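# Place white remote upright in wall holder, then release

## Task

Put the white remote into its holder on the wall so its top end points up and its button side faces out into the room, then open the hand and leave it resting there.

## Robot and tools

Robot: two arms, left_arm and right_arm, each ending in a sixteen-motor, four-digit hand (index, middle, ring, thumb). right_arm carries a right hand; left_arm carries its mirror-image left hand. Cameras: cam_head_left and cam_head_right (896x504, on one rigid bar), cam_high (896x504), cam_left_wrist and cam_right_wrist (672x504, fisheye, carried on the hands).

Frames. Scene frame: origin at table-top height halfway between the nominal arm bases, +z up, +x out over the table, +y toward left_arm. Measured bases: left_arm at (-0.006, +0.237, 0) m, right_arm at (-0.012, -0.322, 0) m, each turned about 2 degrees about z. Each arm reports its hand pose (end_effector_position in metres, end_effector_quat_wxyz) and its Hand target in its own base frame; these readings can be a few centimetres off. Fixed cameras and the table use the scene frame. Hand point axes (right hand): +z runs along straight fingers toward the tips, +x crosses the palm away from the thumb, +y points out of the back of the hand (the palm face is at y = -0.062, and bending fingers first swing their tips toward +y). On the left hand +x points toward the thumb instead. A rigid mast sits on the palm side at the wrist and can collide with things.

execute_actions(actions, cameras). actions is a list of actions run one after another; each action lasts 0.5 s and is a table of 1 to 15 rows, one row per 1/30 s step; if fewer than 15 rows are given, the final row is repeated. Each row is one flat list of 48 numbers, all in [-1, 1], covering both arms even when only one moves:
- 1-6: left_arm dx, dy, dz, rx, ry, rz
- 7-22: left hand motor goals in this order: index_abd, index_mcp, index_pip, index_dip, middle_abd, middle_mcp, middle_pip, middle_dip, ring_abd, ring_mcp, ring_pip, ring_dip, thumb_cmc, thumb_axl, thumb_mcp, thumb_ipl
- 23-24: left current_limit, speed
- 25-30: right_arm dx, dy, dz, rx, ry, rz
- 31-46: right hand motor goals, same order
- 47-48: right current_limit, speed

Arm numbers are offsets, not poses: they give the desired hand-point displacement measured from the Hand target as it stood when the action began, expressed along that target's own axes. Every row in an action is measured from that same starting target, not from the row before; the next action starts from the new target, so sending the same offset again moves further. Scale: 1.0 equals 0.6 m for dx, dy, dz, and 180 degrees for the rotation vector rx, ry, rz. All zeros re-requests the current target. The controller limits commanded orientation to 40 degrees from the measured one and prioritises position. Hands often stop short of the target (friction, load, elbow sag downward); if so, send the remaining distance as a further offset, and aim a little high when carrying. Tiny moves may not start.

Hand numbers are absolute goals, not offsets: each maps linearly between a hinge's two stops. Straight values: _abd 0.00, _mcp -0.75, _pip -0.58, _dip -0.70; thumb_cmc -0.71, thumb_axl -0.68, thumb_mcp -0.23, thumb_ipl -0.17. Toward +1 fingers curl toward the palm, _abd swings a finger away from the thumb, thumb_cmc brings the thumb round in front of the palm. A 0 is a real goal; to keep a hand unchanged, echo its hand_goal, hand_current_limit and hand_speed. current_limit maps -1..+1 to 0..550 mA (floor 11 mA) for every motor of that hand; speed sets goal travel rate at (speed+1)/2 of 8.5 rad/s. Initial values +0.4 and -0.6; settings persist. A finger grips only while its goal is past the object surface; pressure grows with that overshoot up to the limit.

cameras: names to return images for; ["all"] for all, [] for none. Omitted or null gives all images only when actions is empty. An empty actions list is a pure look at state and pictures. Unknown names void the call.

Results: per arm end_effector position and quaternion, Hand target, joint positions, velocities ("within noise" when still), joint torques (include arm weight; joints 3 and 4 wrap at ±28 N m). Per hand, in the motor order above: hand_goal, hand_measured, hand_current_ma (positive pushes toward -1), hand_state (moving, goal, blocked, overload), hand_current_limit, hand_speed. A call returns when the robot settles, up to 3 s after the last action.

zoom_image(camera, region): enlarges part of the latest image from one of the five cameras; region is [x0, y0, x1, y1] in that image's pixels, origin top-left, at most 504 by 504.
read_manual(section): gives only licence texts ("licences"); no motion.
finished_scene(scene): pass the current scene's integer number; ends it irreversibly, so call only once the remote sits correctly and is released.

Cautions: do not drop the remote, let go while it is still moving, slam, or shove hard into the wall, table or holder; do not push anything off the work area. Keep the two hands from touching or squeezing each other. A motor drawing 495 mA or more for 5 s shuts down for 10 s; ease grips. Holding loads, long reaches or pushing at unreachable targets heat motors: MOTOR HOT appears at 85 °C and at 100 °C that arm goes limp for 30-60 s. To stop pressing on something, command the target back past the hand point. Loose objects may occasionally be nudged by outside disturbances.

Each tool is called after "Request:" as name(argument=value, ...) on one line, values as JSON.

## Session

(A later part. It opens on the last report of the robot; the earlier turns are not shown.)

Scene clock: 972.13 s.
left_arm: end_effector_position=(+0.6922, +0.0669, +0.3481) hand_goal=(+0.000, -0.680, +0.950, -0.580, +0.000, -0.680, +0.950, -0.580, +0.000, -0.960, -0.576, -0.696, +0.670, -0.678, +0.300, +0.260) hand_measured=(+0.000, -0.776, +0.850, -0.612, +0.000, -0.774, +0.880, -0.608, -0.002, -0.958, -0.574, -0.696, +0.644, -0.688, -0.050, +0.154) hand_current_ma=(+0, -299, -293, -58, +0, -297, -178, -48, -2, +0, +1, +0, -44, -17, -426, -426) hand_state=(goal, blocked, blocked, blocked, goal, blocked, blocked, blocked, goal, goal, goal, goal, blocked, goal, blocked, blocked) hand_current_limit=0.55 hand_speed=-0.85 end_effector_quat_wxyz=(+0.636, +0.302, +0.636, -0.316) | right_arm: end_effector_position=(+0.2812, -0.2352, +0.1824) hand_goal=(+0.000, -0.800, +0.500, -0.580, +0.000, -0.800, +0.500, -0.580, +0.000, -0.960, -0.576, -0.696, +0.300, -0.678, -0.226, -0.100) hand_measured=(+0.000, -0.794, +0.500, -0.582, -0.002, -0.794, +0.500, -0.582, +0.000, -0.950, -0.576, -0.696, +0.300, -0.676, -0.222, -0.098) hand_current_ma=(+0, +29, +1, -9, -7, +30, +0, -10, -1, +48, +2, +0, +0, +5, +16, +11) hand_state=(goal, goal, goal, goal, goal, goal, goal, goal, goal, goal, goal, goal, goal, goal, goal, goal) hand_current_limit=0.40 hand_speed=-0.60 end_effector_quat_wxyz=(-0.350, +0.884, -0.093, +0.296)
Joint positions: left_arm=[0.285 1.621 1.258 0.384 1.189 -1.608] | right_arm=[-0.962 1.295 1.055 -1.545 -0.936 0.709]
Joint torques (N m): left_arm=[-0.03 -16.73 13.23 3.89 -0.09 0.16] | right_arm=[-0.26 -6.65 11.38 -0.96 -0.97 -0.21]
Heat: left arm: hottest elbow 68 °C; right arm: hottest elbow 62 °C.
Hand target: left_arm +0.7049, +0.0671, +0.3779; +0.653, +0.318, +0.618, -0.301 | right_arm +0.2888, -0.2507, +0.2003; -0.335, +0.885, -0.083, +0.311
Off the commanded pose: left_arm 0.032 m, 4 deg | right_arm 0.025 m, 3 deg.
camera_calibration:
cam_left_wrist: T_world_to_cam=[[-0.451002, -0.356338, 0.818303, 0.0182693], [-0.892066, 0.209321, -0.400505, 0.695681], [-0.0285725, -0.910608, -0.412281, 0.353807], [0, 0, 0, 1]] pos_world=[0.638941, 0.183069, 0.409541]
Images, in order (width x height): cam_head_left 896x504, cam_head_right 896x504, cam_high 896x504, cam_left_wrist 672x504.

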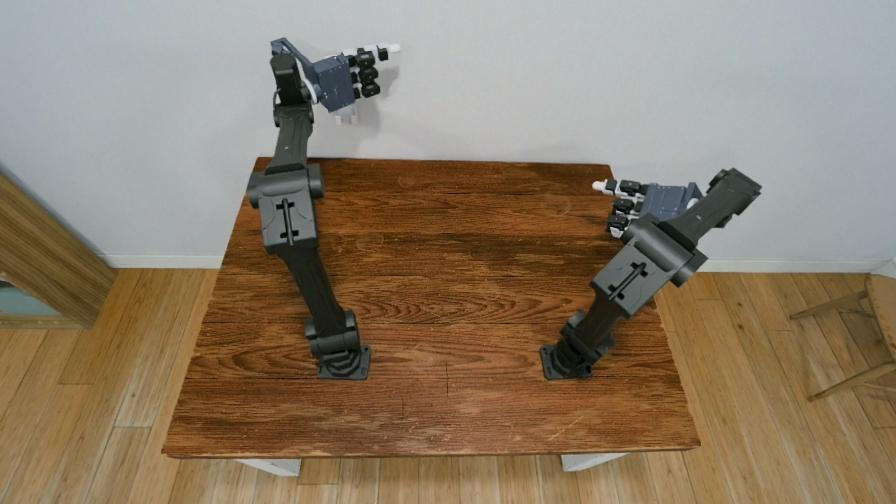

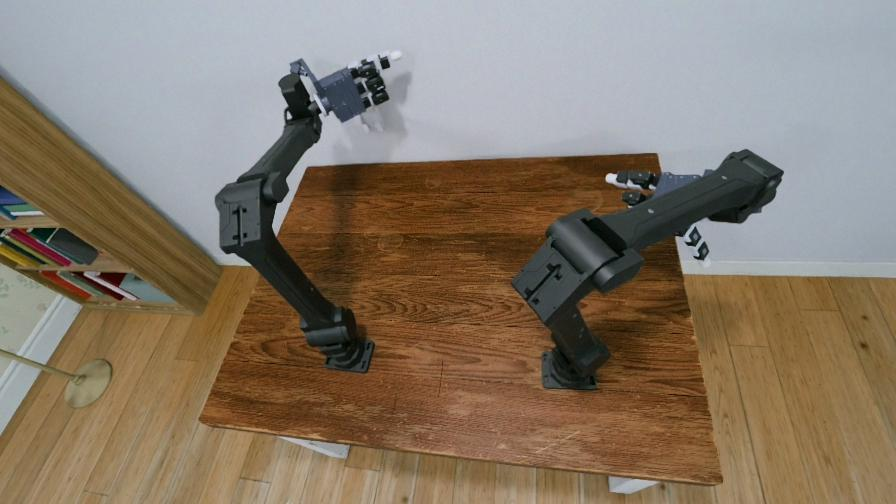

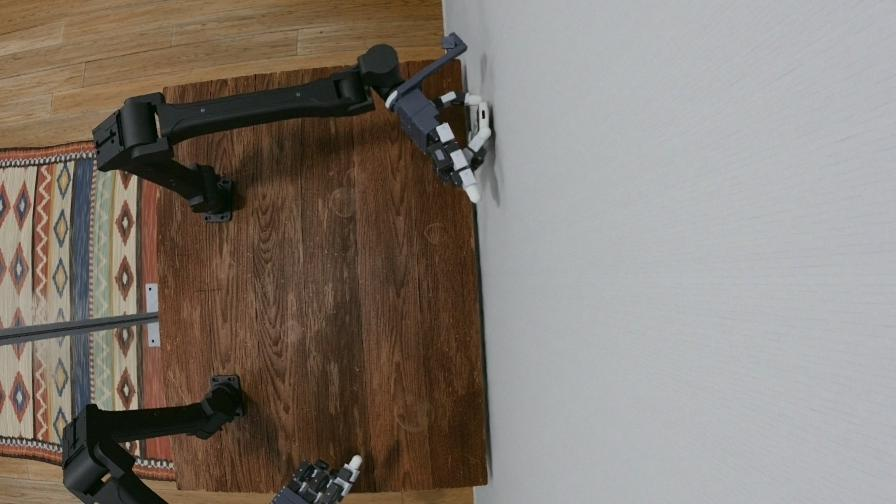

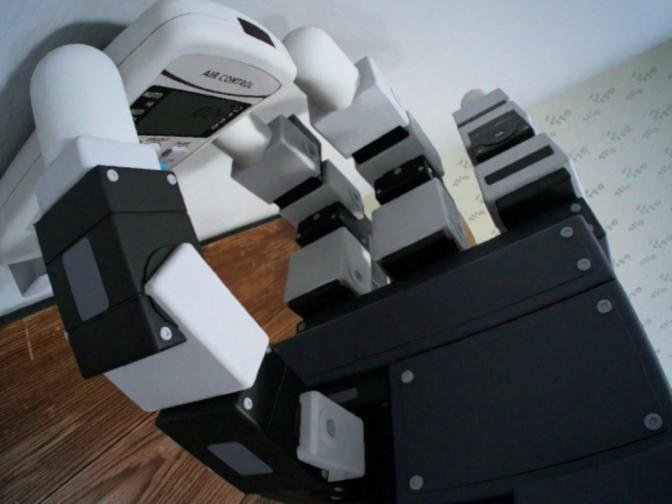

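Request:
execute_actions(actions=[[[0.0333,0.0173,0.0102,0,0.0046,0.0033,0,-0.68,0.95,-0.58,0,-0.68,0.95,-0.58,0,-0.959,-0.576,-0.696,0.671,-0.678,0.3,0.26,0.55,-0.85,0,0,0,0,0,0,0,-0.8,0.5,-0.58,0,-0.8,0.5,-0.58,0,-0.959,-0.576,-0.696,0.3,-0.678,-0.226,-0.1,0.4,-0.6]]], cameras=["cam_high","cam_head_right","cam_head_left"])

Request:
zoom_image(camera="cam_high", region=[435, 95, 505, 165])

Request:
zoom_image(camera="cam_head_left", region=[320, 70, 400, 150])

Request:
zoom_image(camera="cam_head_right", region=[330, 70, 410, 150])

Scene clock: 987.77 s.
left_arm: end_effector_position=(+0.7015, +0.0688, +0.3451) hand_goal=(+0.000, -0.680, +0.950, -0.580, +0.000, -0.680, +0.950, -0.580, +0.000, -0.960, -0.576, -0.696, +0.670, -0.678, +0.300, +0.260) hand_measured=(+0.000, -0.776, +0.866, -0.612, +0.000, -0.772, +0.880, -0.608, -0.002, -0.958, -0.574, -0.696, +0.648, -0.688, -0.054, +0.154) hand_current_ma=(+0, -299, -229, -58, +0, -285, -178, -48, -2, +0, +1, +0, -36, -16, -426, -426) hand_state=(goal, blocked, blocked, blocked, goal, blocked, blocked, blocked, goal, goal, goal, goal, blocked, goal, blocked, blocked) hand_current_limit=0.55 hand_speed=-0.85 end_effector_quat_wxyz=(+0.639, +0.308, +0.633, -0.308) | right_arm: end_effector_position=(+0.2812, -0.2352, +0.1824) hand_goal=(+0.000, -0.800, +0.500, -0.580, +0.000, -0.800, +0.500, -0.580, +0.000, -0.960, -0.576, -0.696, +0.300, -0.678, -0.226, -0.100) hand_measured=(+0.000, -0.794, +0.500, -0.582, -0.002, -0.794, +0.500, -0.582, +0.000, -0.950, -0.576, -0.696, +0.300, -0.676, -0.222, -0.098) hand_current_ma=(+0, +29, +1, -9, -7, +30, +0, -10, -1, +48, +2, +0, +0, +5, +16, +11) hand_state=(goal, goal, goal, goal, goal, goal, goal, goal, goal, goal, goal, goal, goal, goal, goal, goal) hand_current_limit=0.40 hand_speed=-0.60 end_effector_quat_wxyz=(-0.350, +0.884, -0.093, +0.296)
Joint positions: left_arm=[0.282 1.647 1.277 0.388 1.185 -1.584] | right_arm=[-0.962 1.295 1.055 -1.545 -0.936 0.709]
Joint torques (N m): left_arm=[-0.67 -15.5 12.97 3.48 -0.13 0.32] | right_arm=[-0.32 -6.71 11.4 -0.96 -0.98 -0.2]
Heat: left arm: hottest elbow 69 °C; right arm: hottest elbow 62 °C.
Hand target: left_arm +0.7179, +0.0687, +0.3588; +0.650, +0.324, +0.621, -0.295 | right_arm +0.2888, -0.2507, +0.2003; -0.335, +0.885, -0.083, +0.311
Off the commanded pose: left_arm 0.021 m, 3 deg | right_arm 0.025 m, 3 deg.
Images, in order (width x height): cam_head_left 896x504, cam_head_right 896x504, cam_high 896x504.

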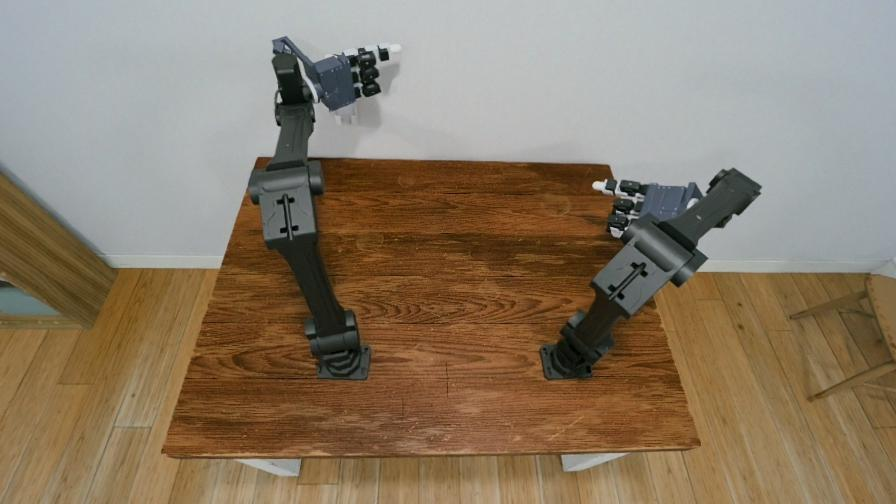

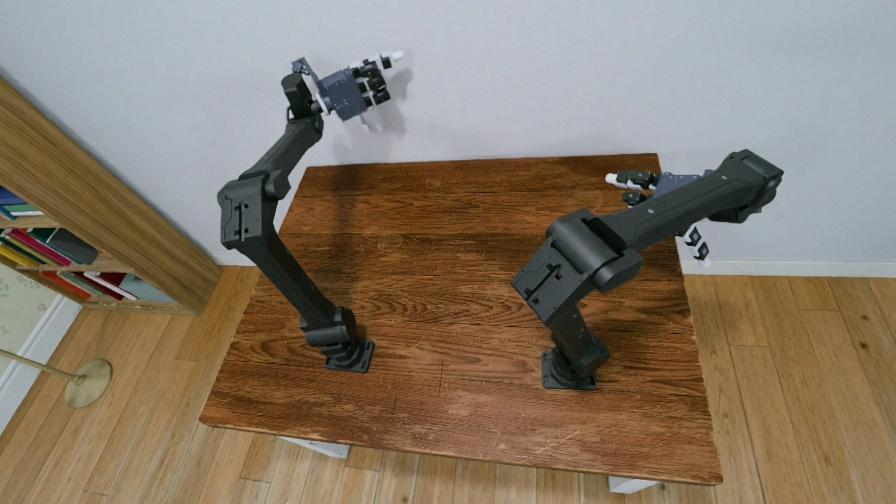

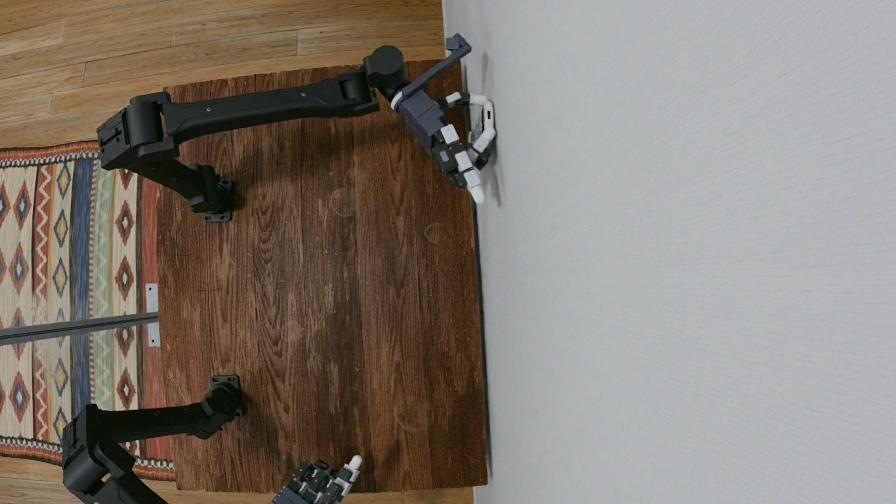

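Scaled by 7.200 from the camera's 896x504 image, which has a finer 1280x720 frame.

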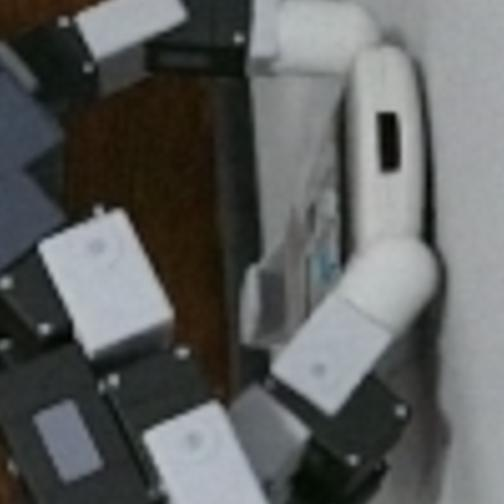

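Scaled by 6.300 from the camera's 896x504 image, which has a finer 1280x720 frame.

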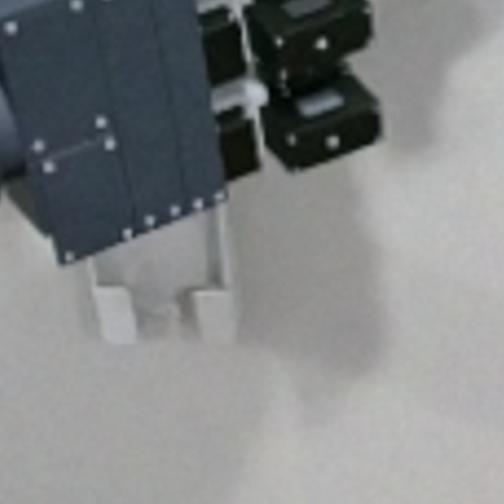

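Scaled by 6.300 from the camera's 896x504 image, which has a finer 1280x720 frame.

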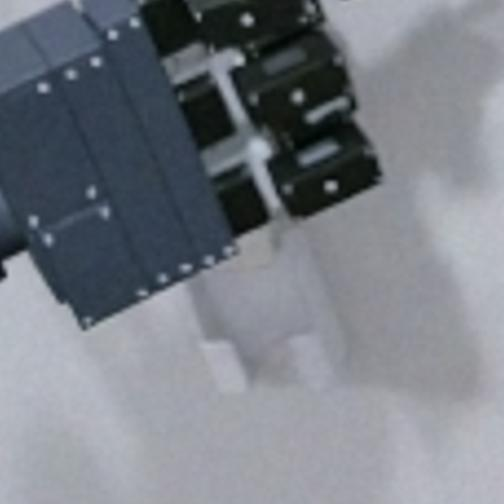

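Request:
execute_actions(actions=[[[0.03,0,0,0,0,0,0,-0.68,0.95,-0.58,0,-0.68,0.95,-0.58,0,-0.959,-0.576,-0.696,0.671,-0.678,0.3,0.26,0.55,-0.85,0,0,0,0,0,0,0,-0.8,0.5,-0.58,0,-0.8,0.5,-0.58,0,-0.959,-0.576,-0.696,0.3,-0.678,-0.226,-0.1,0.4,-0.6]],[[0.025,0,0,0,0,0,0,-0.68,0.95,-0.58,0,-0.68,0.95,-0.58,0,-0.959,-0.576,-0.696,0.671,-0.678,0.3,0.26,0.55,-0.85,0,0,0,0,0,0,0,-0.8,0.5,-0.58,0,-0.8,0.5,-0.58,0,-0.959,-0.576,-0.696,0.3,-0.678,-0.226,-0.1,0.4,-0.6]]], cameras=["cam_high","cam_head_right","cam_head_left"])

Request:
zoom_image(camera="cam_high", region=[435, 95, 505, 165])

Request:
zoom_image(camera="cam_head_left", region=[320, 70, 400, 150])

Request:
zoom_image(camera="cam_head_right", region=[330, 70, 410, 150])

Scene clock: 1002.30 s.
left_arm: end_effector_position=(+0.7062, +0.0669, +0.3448) hand_goal=(+0.000, -0.680, +0.950, -0.580, +0.000, -0.680, +0.950, -0.580, +0.000, -0.960, -0.576, -0.696, +0.670, -0.678, +0.300, +0.260) hand_measured=(+0.000, -0.776, +0.898, -0.594, +0.000, -0.758, +0.888, -0.608, -0.002, -0.958, -0.574, -0.696, +0.652, -0.686, -0.082, +0.174) hand_current_ma=(+0, -299, -117, -17, +0, -223, -152, -48, -2, +0, +1, +0, -27, -11, -426, -364) hand_state=(goal, blocked, blocked, goal, goal, blocked, blocked, blocked, goal, goal, goal, goal, goal, goal, blocked, blocked) hand_current_limit=0.55 hand_speed=-0.85 end_effector_quat_wxyz=(+0.649, +0.324, +0.619, -0.302) | right_arm: end_effector_position=(+0.2812, -0.2352, +0.1824) hand_goal=(+0.000, -0.800, +0.500, -0.580, +0.000, -0.800, +0.500, -0.580, +0.000, -0.960, -0.576, -0.696, +0.300, -0.678, -0.226, -0.100) hand_measured=(+0.000, -0.794, +0.500, -0.582, -0.002, -0.794, +0.500, -0.582, +0.000, -0.950, -0.576, -0.696, +0.300, -0.676, -0.222, -0.098) hand_current_ma=(+0, +29, +1, -9, -7, +30, +0, -10, -1, +48, +2, +0, +0, +5, +16, +11) hand_state=(goal, goal, goal, goal, goal, goal, goal, goal, goal, goal, goal, goal, goal, goal, goal, goal) hand_current_limit=0.40 hand_speed=-0.60 end_effector_quat_wxyz=(-0.350, +0.884, -0.093, +0.296)
Joint positions: left_arm=[0.28 1.669 1.277 0.456 1.198 -1.584] | right_arm=[-0.962 1.295 1.055 -1.545 -0.936 0.709]
Joint torques (N m): left_arm=[-0.56 -14.56 9.88 3.74 -0.76 0.35] | right_arm=[-0.21 -6.65 11.41 -0.98 -0.97 -0.2]
Heat: left arm: hottest elbow 71 °C; right arm: hottest elbow 62 °C.
Hand target: left_arm +0.7197, +0.0692, +0.3259; +0.650, +0.324, +0.621, -0.295 | right_arm +0.2888, -0.2507, +0.2003; -0.335, +0.885, -0.083, +0.311
Off the commanded pose: left_arm 0.023 m, 1 deg | right_arm 0.025 m, 3 deg.
Images, in order (width x height): cam_head_left 896x504, cam_head_right 896x504, cam_high 896x504.

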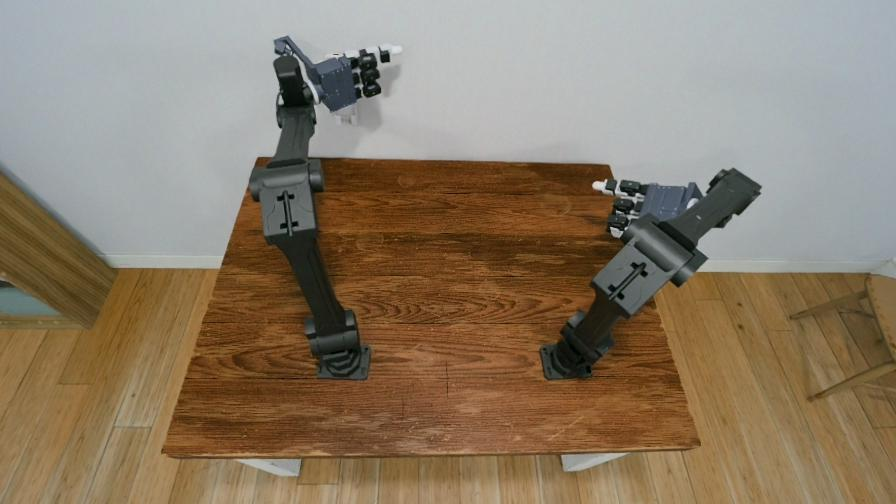

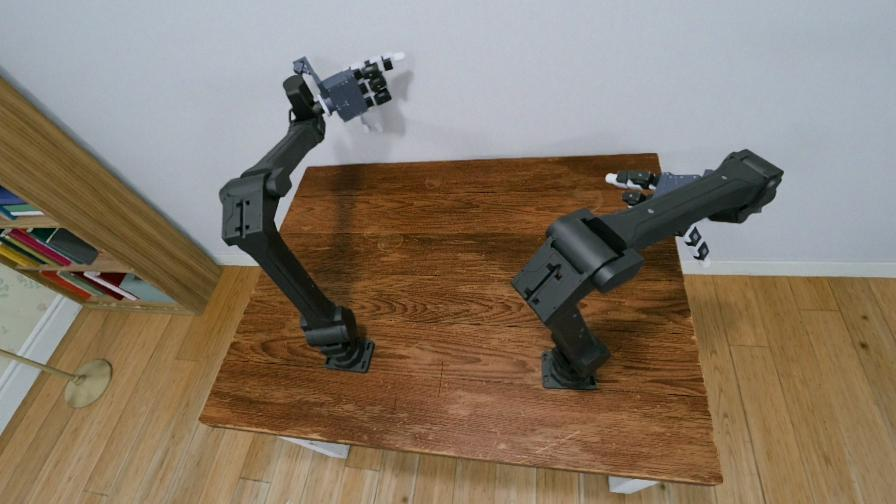

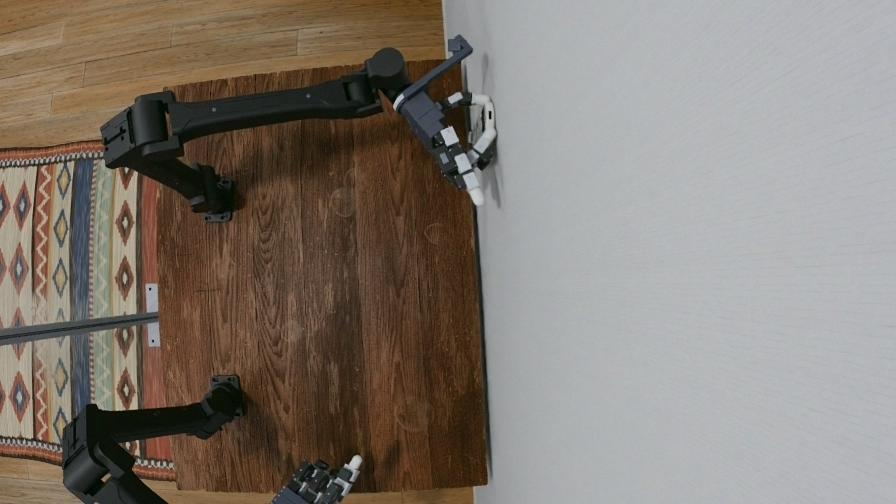

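Scaled by 7.200 from the camera's 896x504 image, which has a finer 1280x720 frame.

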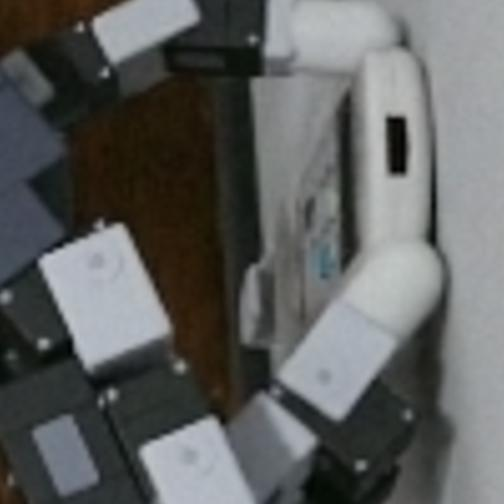

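Scaled by 6.300 from the camera's 896x504 image, which has a finer 1280x720 frame.

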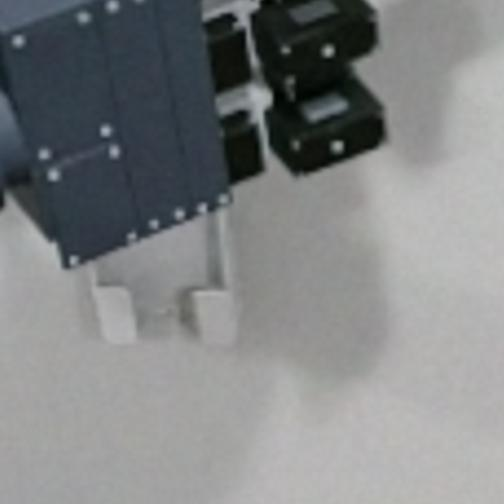

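Scaled by 6.300 from the camera's 896x504 image, which has a finer 1280x720 frame.

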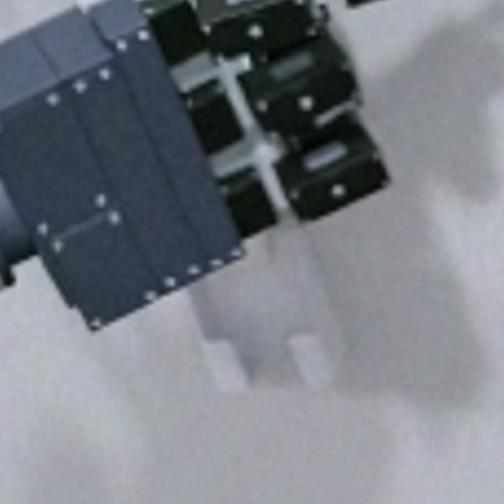

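Request:
execute_actions(actions=[[[-0.0817,-0.0197,-0.0154,0,0,0,0,-0.68,0.95,-0.58,0,-0.68,0.95,-0.58,0,-0.959,-0.576,-0.696,0.671,-0.678,0.3,0.26,0.55,-0.85,0,0,0,0,0,0,0,-0.8,0.5,-0.58,0,-0.8,0.5,-0.58,0,-0.959,-0.576,-0.696,0.3,-0.678,-0.226,-0.1,0.4,-0.6]]], cameras=["cam_high","cam_left_wrist"])

Request:
zoom_image(camera="cam_high", region=[435, 95, 505, 165])

Request:
zoom_image(camera="cam_left_wrist", region=[0, 0, 300, 350])

Scene clock: 1016.30 s.
left_arm: end_effector_position=(+0.7005, +0.0663, +0.3442) hand_goal=(+0.000, -0.680, +0.950, -0.580, +0.000, -0.680, +0.950, -0.580, +0.000, -0.960, -0.576, -0.696, +0.670, -0.678, +0.300, +0.260) hand_measured=(+0.000, -0.776, +0.898, -0.600, +0.000, -0.758, +0.890, -0.608, -0.002, -0.960, -0.574, -0.696, +0.650, -0.686, -0.082, +0.174) hand_current_ma=(+0, -299, -119, -32, +0, -223, -143, -48, -2, +0, +1, +0, -31, -11, -426, -364) hand_state=(goal, blocked, blocked, blocked, goal, blocked, blocked, blocked, goal, goal, goal, goal, blocked, goal, blocked, blocked) hand_current_limit=0.55 hand_speed=-0.85 end_effector_quat_wxyz=(+0.636, +0.309, +0.635, -0.312) | right_arm: end_effector_position=(+0.2812, -0.2352, +0.1824) hand_goal=(+0.000, -0.800, +0.500, -0.580, +0.000, -0.800, +0.500, -0.580, +0.000, -0.960, -0.576, -0.696, +0.300, -0.678, -0.226, -0.100) hand_measured=(+0.000, -0.794, +0.500, -0.582, -0.002, -0.794, +0.500, -0.582, +0.000, -0.950, -0.576, -0.696, +0.300, -0.676, -0.222, -0.098) hand_current_ma=(+0, +29, +1, -9, -7, +30, +0, -10, -1, +48, +2, +0, +0, +5, +16, +11) hand_state=(goal, goal, goal, goal, goal, goal, goal, goal, goal, goal, goal, goal, goal, goal, goal, goal) hand_current_limit=0.40 hand_speed=-0.60 end_effector_quat_wxyz=(-0.350, +0.884, -0.093, +0.296)
Joint positions: left_arm=[0.28 1.645 1.277 0.376 1.19 -1.582] | right_arm=[-0.962 1.295 1.055 -1.545 -0.936 0.709]
Joint torques (N m): left_arm=[0.03 -19.08 11.63 2.69 -0.07 0.32] | right_arm=[-0.26 -6.71 11.4 -0.96 -0.97 -0.2]
Heat: left arm: hottest elbow 69 °C; right arm: hottest elbow 63 °C.
Hand target: left_arm +0.7021, +0.0684, +0.3740; +0.650, +0.324, +0.621, -0.295 | right_arm +0.2888, -0.2507, +0.2003; -0.335, +0.885, -0.083, +0.311
Off the commanded pose: left_arm 0.030 m, 3 deg | right_arm 0.025 m, 3 deg.
camera_calibration:
cam_left_wrist: T_world_to_cam=[[-0.46056, -0.364004, 0.809559, 0.0352144], [-0.887117, 0.21973, -0.405885, 0.69942], [-0.0301404, -0.905108, -0.424113, 0.356757], [0, 0, 0, 1]] pos_world=[0.647438, 0.182038, 0.406681]
Images, in order (width x height): cam_high 896x504, cam_left_wrist 672x504.

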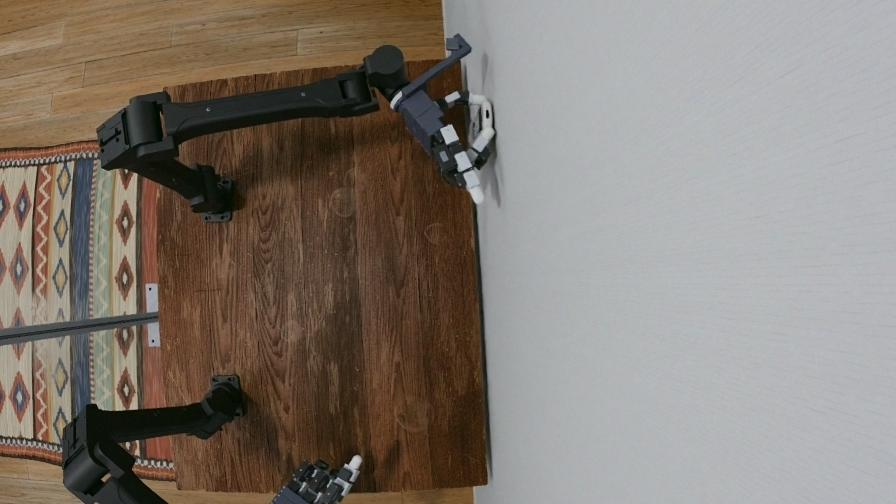

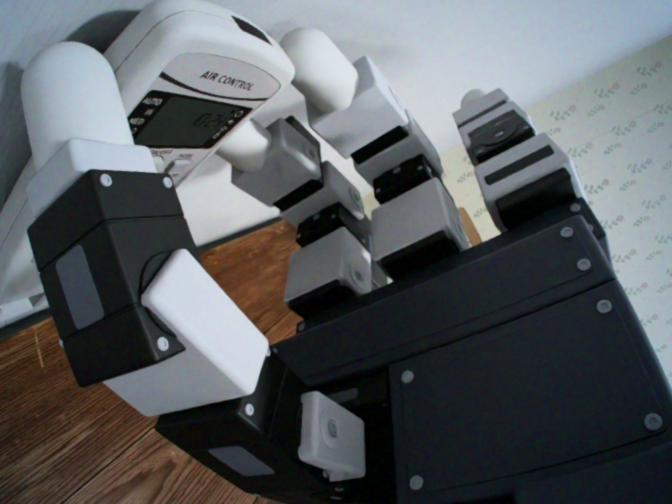

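Scaled by 7.200 from the camera's 896x504 image, which has a finer 1280x720 frame.

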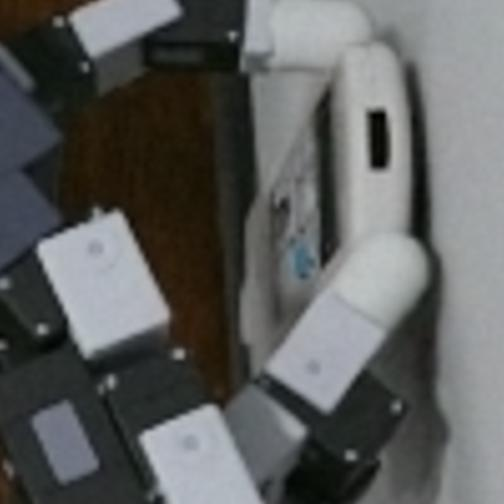

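Scaled by 1.440 from the camera's 672x504 image, which has a finer 960x720 frame.

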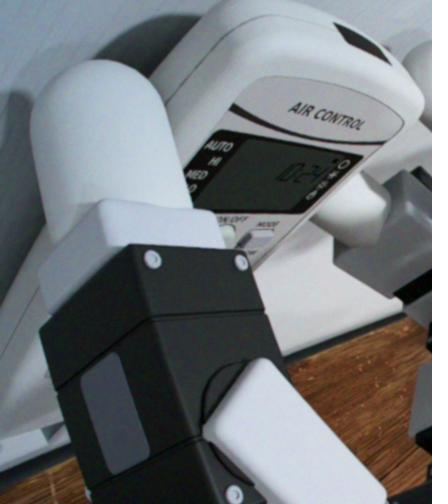

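Request:
execute_actions(actions=[[[0.05,0.004,0.003,0,-0.0086,0.0109,0,-0.68,0.95,-0.58,0,-0.68,0.95,-0.58,0,-0.959,-0.576,-0.696,0.671,-0.678,0.3,0.26,0.55,-0.85,0,0,0,0,0,0,0,-0.8,0.5,-0.58,0,-0.8,0.5,-0.58,0,-0.959,-0.576,-0.696,0.3,-0.678,-0.226,-0.1,0.4,-0.6]]], cameras=["cam_high"])

Request:
zoom_image(camera="cam_high", region=[435, 95, 505, 165])

Scene clock: 1047.67 s.
left_arm: end_effector_position=(+0.7019, +0.0667, +0.3497) hand_goal=(+0.000, -0.680, +0.950, -0.580, +0.000, -0.680, +0.950, -0.580, +0.000, -0.960, -0.576, -0.696, +0.670, -0.678, +0.300, +0.260) hand_measured=(+0.000, -0.776, +0.898, -0.600, +0.000, -0.758, +0.890, -0.608, -0.002, -0.960, -0.574, -0.696, +0.650, -0.686, -0.082, +0.174) hand_current_ma=(+0, -299, -119, -32, +0, -223, -143, -48, -2, +0, +1, +0, -32, -11, -426, -364) hand_state=(goal, blocked, blocked, blocked, goal, blocked, blocked, blocked, goal, goal, goal, goal, blocked, goal, blocked, blocked) hand_current_limit=0.55 hand_speed=-0.85 end_effector_quat_wxyz=(+0.661, +0.330, +0.608, -0.291) | right_arm: end_effector_position=(+0.2812, -0.2352, +0.1824) hand_goal=(+0.000, -0.800, +0.500, -0.580, +0.000, -0.800, +0.500, -0.580, +0.000, -0.960, -0.576, -0.696, +0.300, -0.678, -0.226, -0.100) hand_measured=(+0.000, -0.794, +0.500, -0.582, -0.002, -0.794, +0.500, -0.582, +0.000, -0.950, -0.576, -0.696, +0.300, -0.676, -0.222, -0.098) hand_current_ma=(+0, +29, +1, -9, -7, +30, +0, -10, -1, +48, +2, +0, +0, +5, +16, +11) hand_state=(goal, goal, goal, goal, goal, goal, goal, goal, goal, goal, goal, goal, goal, goal, goal, goal) hand_current_limit=0.40 hand_speed=-0.60 end_effector_quat_wxyz=(-0.350, +0.884, -0.093, +0.296)
Joint positions: left_arm=[0.28 1.662 1.253 0.523 1.19 -1.596] | right_arm=[-0.962 1.295 1.055 -1.545 -0.936 0.709]
Joint torques (N m): left_arm=[0.5 -16.62 9.39 3.77 -0.21 0.13] | right_arm=[-0.26 -6.65 11.37 -0.98 -0.97 -0.2]
Heat: left arm: hottest elbow 69 °C; right arm: hottest elbow 63 °C.
Hand target: left_arm +0.7067, +0.0690, +0.3442; +0.663, +0.330, +0.606, -0.288 | right_arm +0.2888, -0.2507, +0.2003; -0.335, +0.885, -0.083, +0.311
Off the commanded pose: left_arm 0.008 m, 0 deg | right_arm 0.025 m, 3 deg.
Images, in order (width x height): cam_high 896x504.

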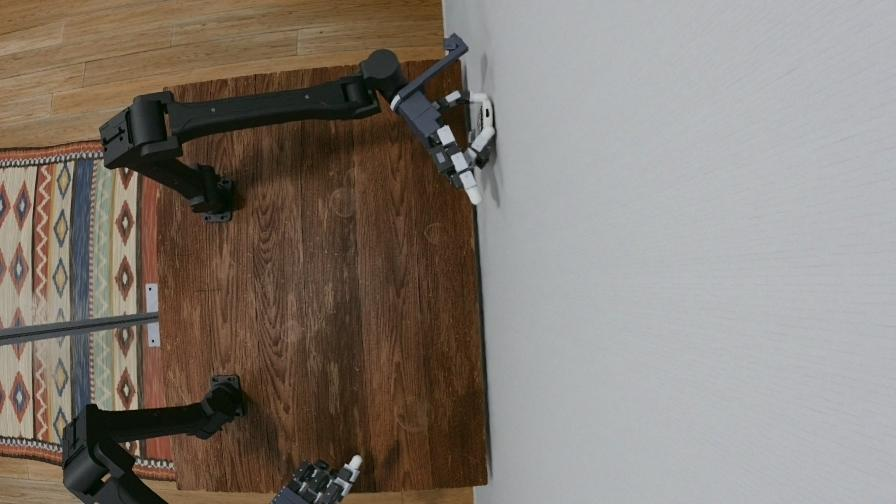

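Scaled by 7.200 from the camera's 896x504 image, which has a finer 1280x720 frame.

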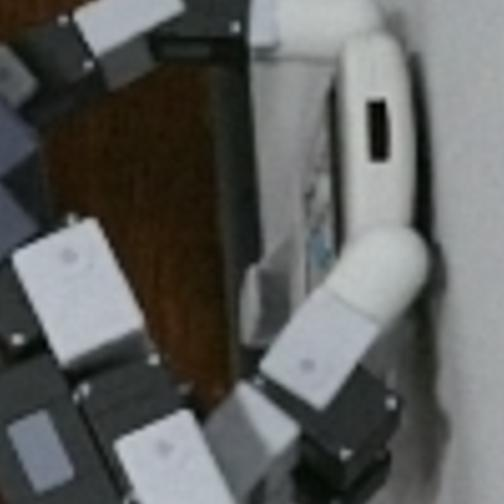

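Request:
execute_actions(actions=[[[0.04,0.002,0.0015,0,0.0059,-0.0075,0,-0.68,0.95,-0.58,0,-0.68,0.95,-0.58,0,-0.959,-0.576,-0.696,0.671,-0.678,0.3,0.26,0.55,-0.85,0,0,0,0,0,0,0,-0.8,0.5,-0.58,0,-0.8,0.5,-0.58,0,-0.959,-0.576,-0.696,0.3,-0.678,-0.226,-0.1,0.4,-0.6]]], cameras=["cam_high"])

Request:
zoom_image(camera="cam_high", region=[435, 95, 505, 165])

Scene clock: 1067.70 s.
left_arm: end_effector_position=(+0.7033, +0.0671, +0.3440) hand_goal=(+0.000, -0.680, +0.950, -0.580, +0.000, -0.680, +0.950, -0.580, +0.000, -0.960, -0.576, -0.696, +0.670, -0.678, +0.300, +0.260) hand_measured=(+0.000, -0.776, +0.898, -0.600, +0.000, -0.758, +0.890, -0.608, -0.002, -0.960, -0.574, -0.696, +0.654, -0.684, -0.082, +0.174) hand_current_ma=(+0, -299, -119, -32, +0, -223, -143, -48, -2, +0, +1, +0, -22, -7, -426, -364) hand_state=(goal, blocked, blocked, blocked, goal, blocked, blocked, blocked, goal, goal, goal, goal, goal, goal, blocked, blocked) hand_current_limit=0.55 hand_speed=-0.85 end_effector_quat_wxyz=(+0.660, +0.331, +0.609, -0.289) | right_arm: end_effector_position=(+0.2812, -0.2352, +0.1824) hand_goal=(+0.000, -0.800, +0.500, -0.580, +0.000, -0.800, +0.500, -0.580, +0.000, -0.960, -0.576, -0.696, +0.300, -0.678, -0.226, -0.100) hand_measured=(+0.000, -0.794, +0.500, -0.582, -0.002, -0.794, +0.500, -0.582, +0.000, -0.950, -0.576, -0.696, +0.300, -0.676, -0.222, -0.098) hand_current_ma=(+0, +29, +1, -9, -7, +30, +0, -10, -1, +48, +2, +0, +0, +5, +16, +11) hand_state=(goal, goal, goal, goal, goal, goal, goal, goal, goal, goal, goal, goal, goal, goal, goal, goal) hand_current_limit=0.40 hand_speed=-0.60 end_effector_quat_wxyz=(-0.350, +0.884, -0.093, +0.296)
Joint positions: left_arm=[0.28 1.67 1.25 0.525 1.189 -1.583] | right_arm=[-0.962 1.295 1.055 -1.545 -0.936 0.709]
Joint torques (N m): left_arm=[0.26 -14.8 8.83 3.19 -0.24 0.18] | right_arm=[-0.26 -6.71 11.41 -0.96 -0.97 -0.2]
Heat: left arm: hottest elbow 67 °C; right arm: hottest elbow 63 °C.
Hand target: left_arm +0.7106, +0.0695, +0.3202; +0.654, +0.326, +0.617, -0.293 | right_arm +0.2888, -0.2507, +0.2003; -0.335, +0.885, -0.083, +0.311
Off the commanded pose: left_arm 0.025 m, 1 deg | right_arm 0.025 m, 3 deg.
Images, in order (width x height): cam_high 896x504.

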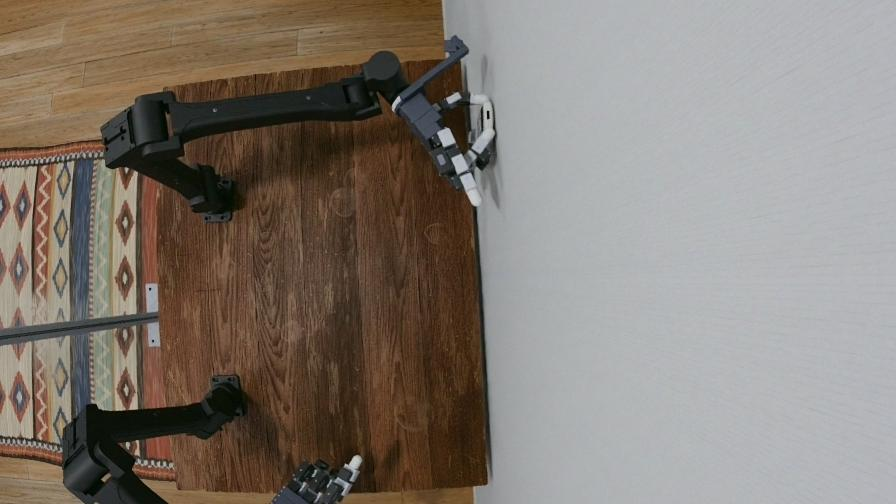

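Scaled by 7.200 from the camera's 896x504 image, which has a finer 1280x720 frame.

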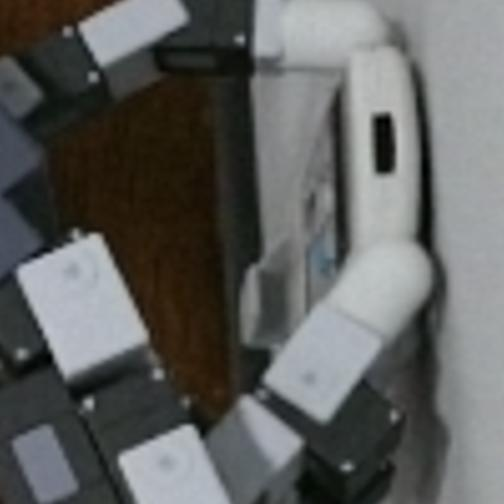

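Request:
execute_actions(actions=[[[0.025,0,0,0,0,0,0,-0.68,0.95,-0.58,0,-0.68,0.95,-0.58,0,-0.959,-0.576,-0.696,0.671,-0.678,0.3,0.26,0.55,-0.85,0,0,0,0,0,0,0,-0.8,0.5,-0.58,0,-0.8,0.5,-0.58,0,-0.959,-0.576,-0.696,0.3,-0.678,-0.226,-0.1,0.4,-0.6]]], cameras=["cam_high","cam_left_wrist"])

Request:
zoom_image(camera="cam_high", region=[435, 95, 505, 165])

Scene clock: 1072.60 s.
left_arm: end_effector_position=(+0.7028, +0.0661, +0.3422) hand_goal=(+0.000, -0.680, +0.950, -0.580, +0.000, -0.680, +0.950, -0.580, +0.000, -0.960, -0.576, -0.696, +0.670, -0.678, +0.300, +0.260) hand_measured=(+0.000, -0.776, +0.898, -0.598, +0.000, -0.758, +0.890, -0.612, -0.002, -0.960, -0.574, -0.696, +0.654, -0.684, -0.082, +0.174) hand_current_ma=(+0, -299, -119, -26, +0, -223, -143, -58, -2, +0, +1, +0, -22, -7, -426, -364) hand_state=(goal, blocked, blocked, goal, goal, blocked, blocked, blocked, goal, goal, goal, goal, goal, goal, blocked, blocked) hand_current_limit=0.55 hand_speed=-0.85 end_effector_quat_wxyz=(+0.666, +0.339, +0.601, -0.282) | right_arm: end_effector_position=(+0.2812, -0.2352, +0.1824) hand_goal=(+0.000, -0.800, +0.500, -0.580, +0.000, -0.800, +0.500, -0.580, +0.000, -0.960, -0.576, -0.696, +0.300, -0.678, -0.226, -0.100) hand_measured=(+0.000, -0.794, +0.500, -0.582, -0.002, -0.794, +0.500, -0.582, +0.000, -0.950, -0.576, -0.696, +0.300, -0.676, -0.222, -0.098) hand_current_ma=(+0, +29, +1, -9, -7, +30, +0, -10, -1, +48, +2, +0, +0, +5, +16, +11) hand_state=(goal, goal, goal, goal, goal, goal, goal, goal, goal, goal, goal, goal, goal, goal, goal, goal) hand_current_limit=0.40 hand_speed=-0.60 end_effector_quat_wxyz=(-0.350, +0.884, -0.093, +0.296)
Joint positions: left_arm=[0.279 1.676 1.238 0.563 1.191 -1.574] | right_arm=[-0.962 1.295 1.055 -1.545 -0.936 0.709]
Joint torques (N m): left_arm=[-0.15 -14.15 8.34 2.95 -0.32 0.13] | right_arm=[-0.26 -6.65 11.38 -0.98 -0.97 -0.2]
Heat: left arm: hottest elbow 66 °C; right arm: hottest elbow 63 °C.
Hand target: left_arm +0.7115, +0.0696, +0.3053; +0.654, +0.326, +0.616, -0.293 | right_arm +0.2888, -0.2507, +0.2003; -0.335, +0.885, -0.083, +0.311
Off the commanded pose: left_arm 0.038 m, 3 deg | right_arm 0.025 m, 3 deg.
camera_calibration:
cam_left_wrist: T_world_to_cam=[[-0.552372, -0.391699, 0.735838, 0.129328], [-0.83335, 0.237936, -0.498913, 0.693487], [0.0203412, -0.888796, -0.457852, 0.330691], [0, 0, 0, 1]] pos_world=[0.642628, 0.179569, 0.402232]
Images, in order (width x height): cam_high 896x504, cam_left_wrist 672x504.

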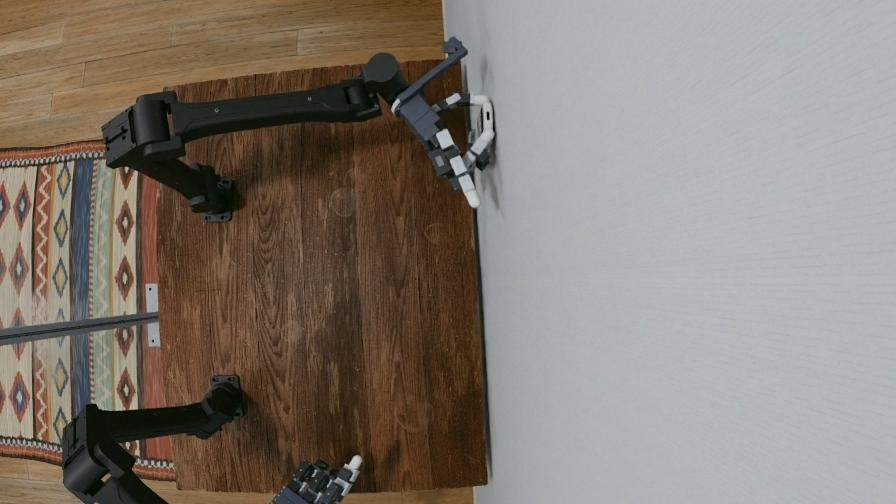

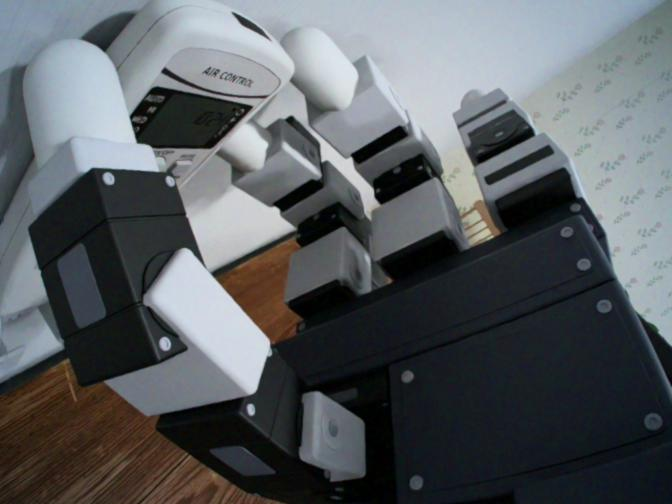

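Scaled by 7.200 from the camera's 896x504 image, which has a finer 1280x720 frame.

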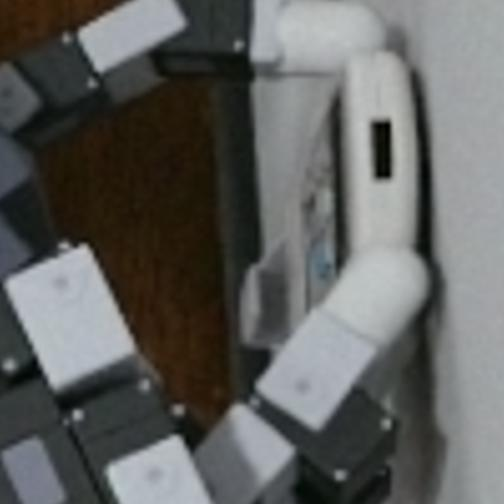

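Request:
execute_actions(actions=[[[-0.0583,-0.0079,-0.0062,0,0.0034,-0.0044,0,-0.68,0.95,-0.58,0,-0.68,0.95,-0.58,0,-0.959,-0.576,-0.696,0.671,-0.678,0.3,0.26,0.55,-0.85,0,0,0,0,0,0,0,-0.8,0.5,-0.58,0,-0.8,0.5,-0.58,0,-0.959,-0.576,-0.696,0.3,-0.678,-0.226,-0.1,0.4,-0.6]],[[0.05,0,0,0,0,0,0,-0.68,0.95,-0.58,0,-0.68,0.95,-0.58,0,-0.959,-0.576,-0.696,0.671,-0.678,0.3,0.26,0.55,-0.85,0,0,0,0,0,0,0,-0.8,0.5,-0.58,0,-0.8,0.5,-0.58,0,-0.959,-0.576,-0.696,0.3,-0.678,-0.226,-0.1,0.4,-0.6]]], cameras=["cam_high","cam_head_left"])

Request:
zoom_image(camera="cam_high", region=[435, 95, 505, 165])

Scene clock: 1097.17 s.
left_arm: end_effector_position=(+0.6975, +0.0644, +0.3416) hand_goal=(+0.000, -0.680, +0.950, -0.580, +0.000, -0.680, +0.950, -0.580, +0.000, -0.960, -0.576, -0.696, +0.670, -0.678, +0.300, +0.260) hand_measured=(+0.000, -0.774, +0.898, -0.602, +0.000, -0.758, +0.890, -0.612, -0.002, -0.960, -0.574, -0.696, +0.654, -0.684, -0.082, +0.174) hand_current_ma=(+0, -296, -119, -34, +0, -223, -143, -58, -2, +0, +1, +0, -22, -6, -426, -364) hand_state=(goal, blocked, blocked, blocked, goal, blocked, blocked, blocked, goal, goal, goal, goal, goal, goal, blocked, blocked) hand_current_limit=0.55 hand_speed=-0.85 end_effector_quat_wxyz=(+0.660, +0.338, +0.608, -0.284) | right_arm: end_effector_position=(+0.2812, -0.2352, +0.1824) hand_goal=(+0.000, -0.800, +0.500, -0.580, +0.000, -0.800, +0.500, -0.580, +0.000, -0.960, -0.576, -0.696, +0.300, -0.678, -0.226, -0.100) hand_measured=(+0.000, -0.794, +0.500, -0.582, -0.002, -0.794, +0.500, -0.582, +0.000, -0.950, -0.576, -0.696, +0.300, -0.676, -0.222, -0.098) hand_current_ma=(+0, +29, +1, -9, -7, +30, +0, -10, -1, +48, +2, +0, +0, +5, +16, +11) hand_state=(goal, goal, goal, goal, goal, goal, goal, goal, goal, goal, goal, goal, goal, goal, goal, goal) hand_current_limit=0.40 hand_speed=-0.60 end_effector_quat_wxyz=(-0.350, +0.884, -0.093, +0.296)
Joint positions: left_arm=[0.279 1.656 1.229 0.514 1.192 -1.55] | right_arm=[-0.962 1.295 1.055 -1.545 -0.936 0.709]
Joint torques (N m): left_arm=[0.21 -14.15 8.51 3.21 -0.2 -0.01] | right_arm=[-0.32 -6.71 11.38 -0.96 -0.97 -0.2]
Heat: left arm: hottest elbow 61 °C; right arm: hottest elbow 63 °C.
Hand target: left_arm +0.7046, +0.0697, +0.3098; +0.649, +0.323, +0.622, -0.296 | right_arm +0.2888, -0.2507, +0.2003; -0.335, +0.885, -0.083, +0.311
Off the commanded pose: left_arm 0.033 m, 3 deg | right_arm 0.025 m, 3 deg.
Images, in order (width x height): cam_head_left 896x504, cam_high 896x504.

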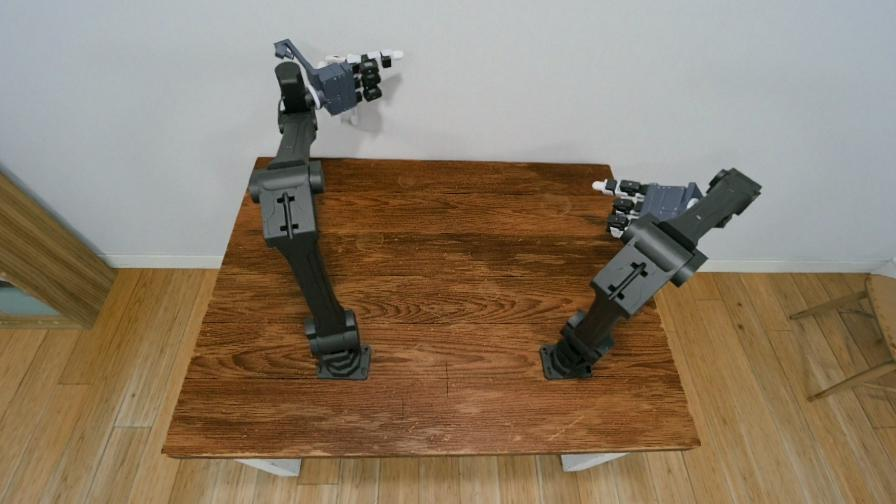

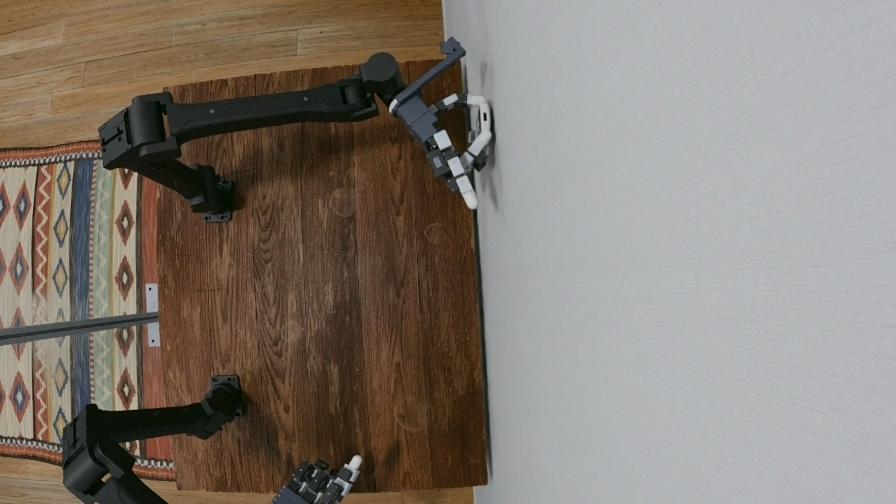

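Scaled by 7.200 from the camera's 896x504 image, which has a finer 1280x720 frame.

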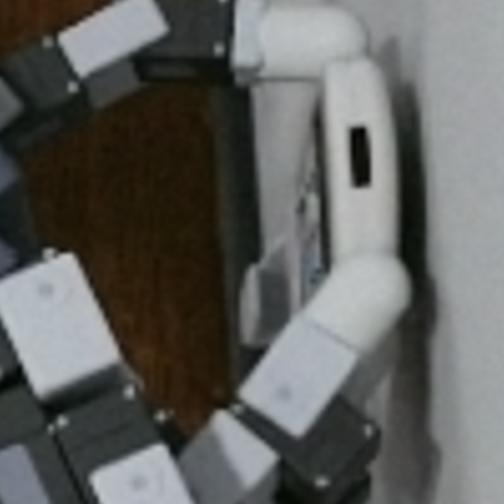

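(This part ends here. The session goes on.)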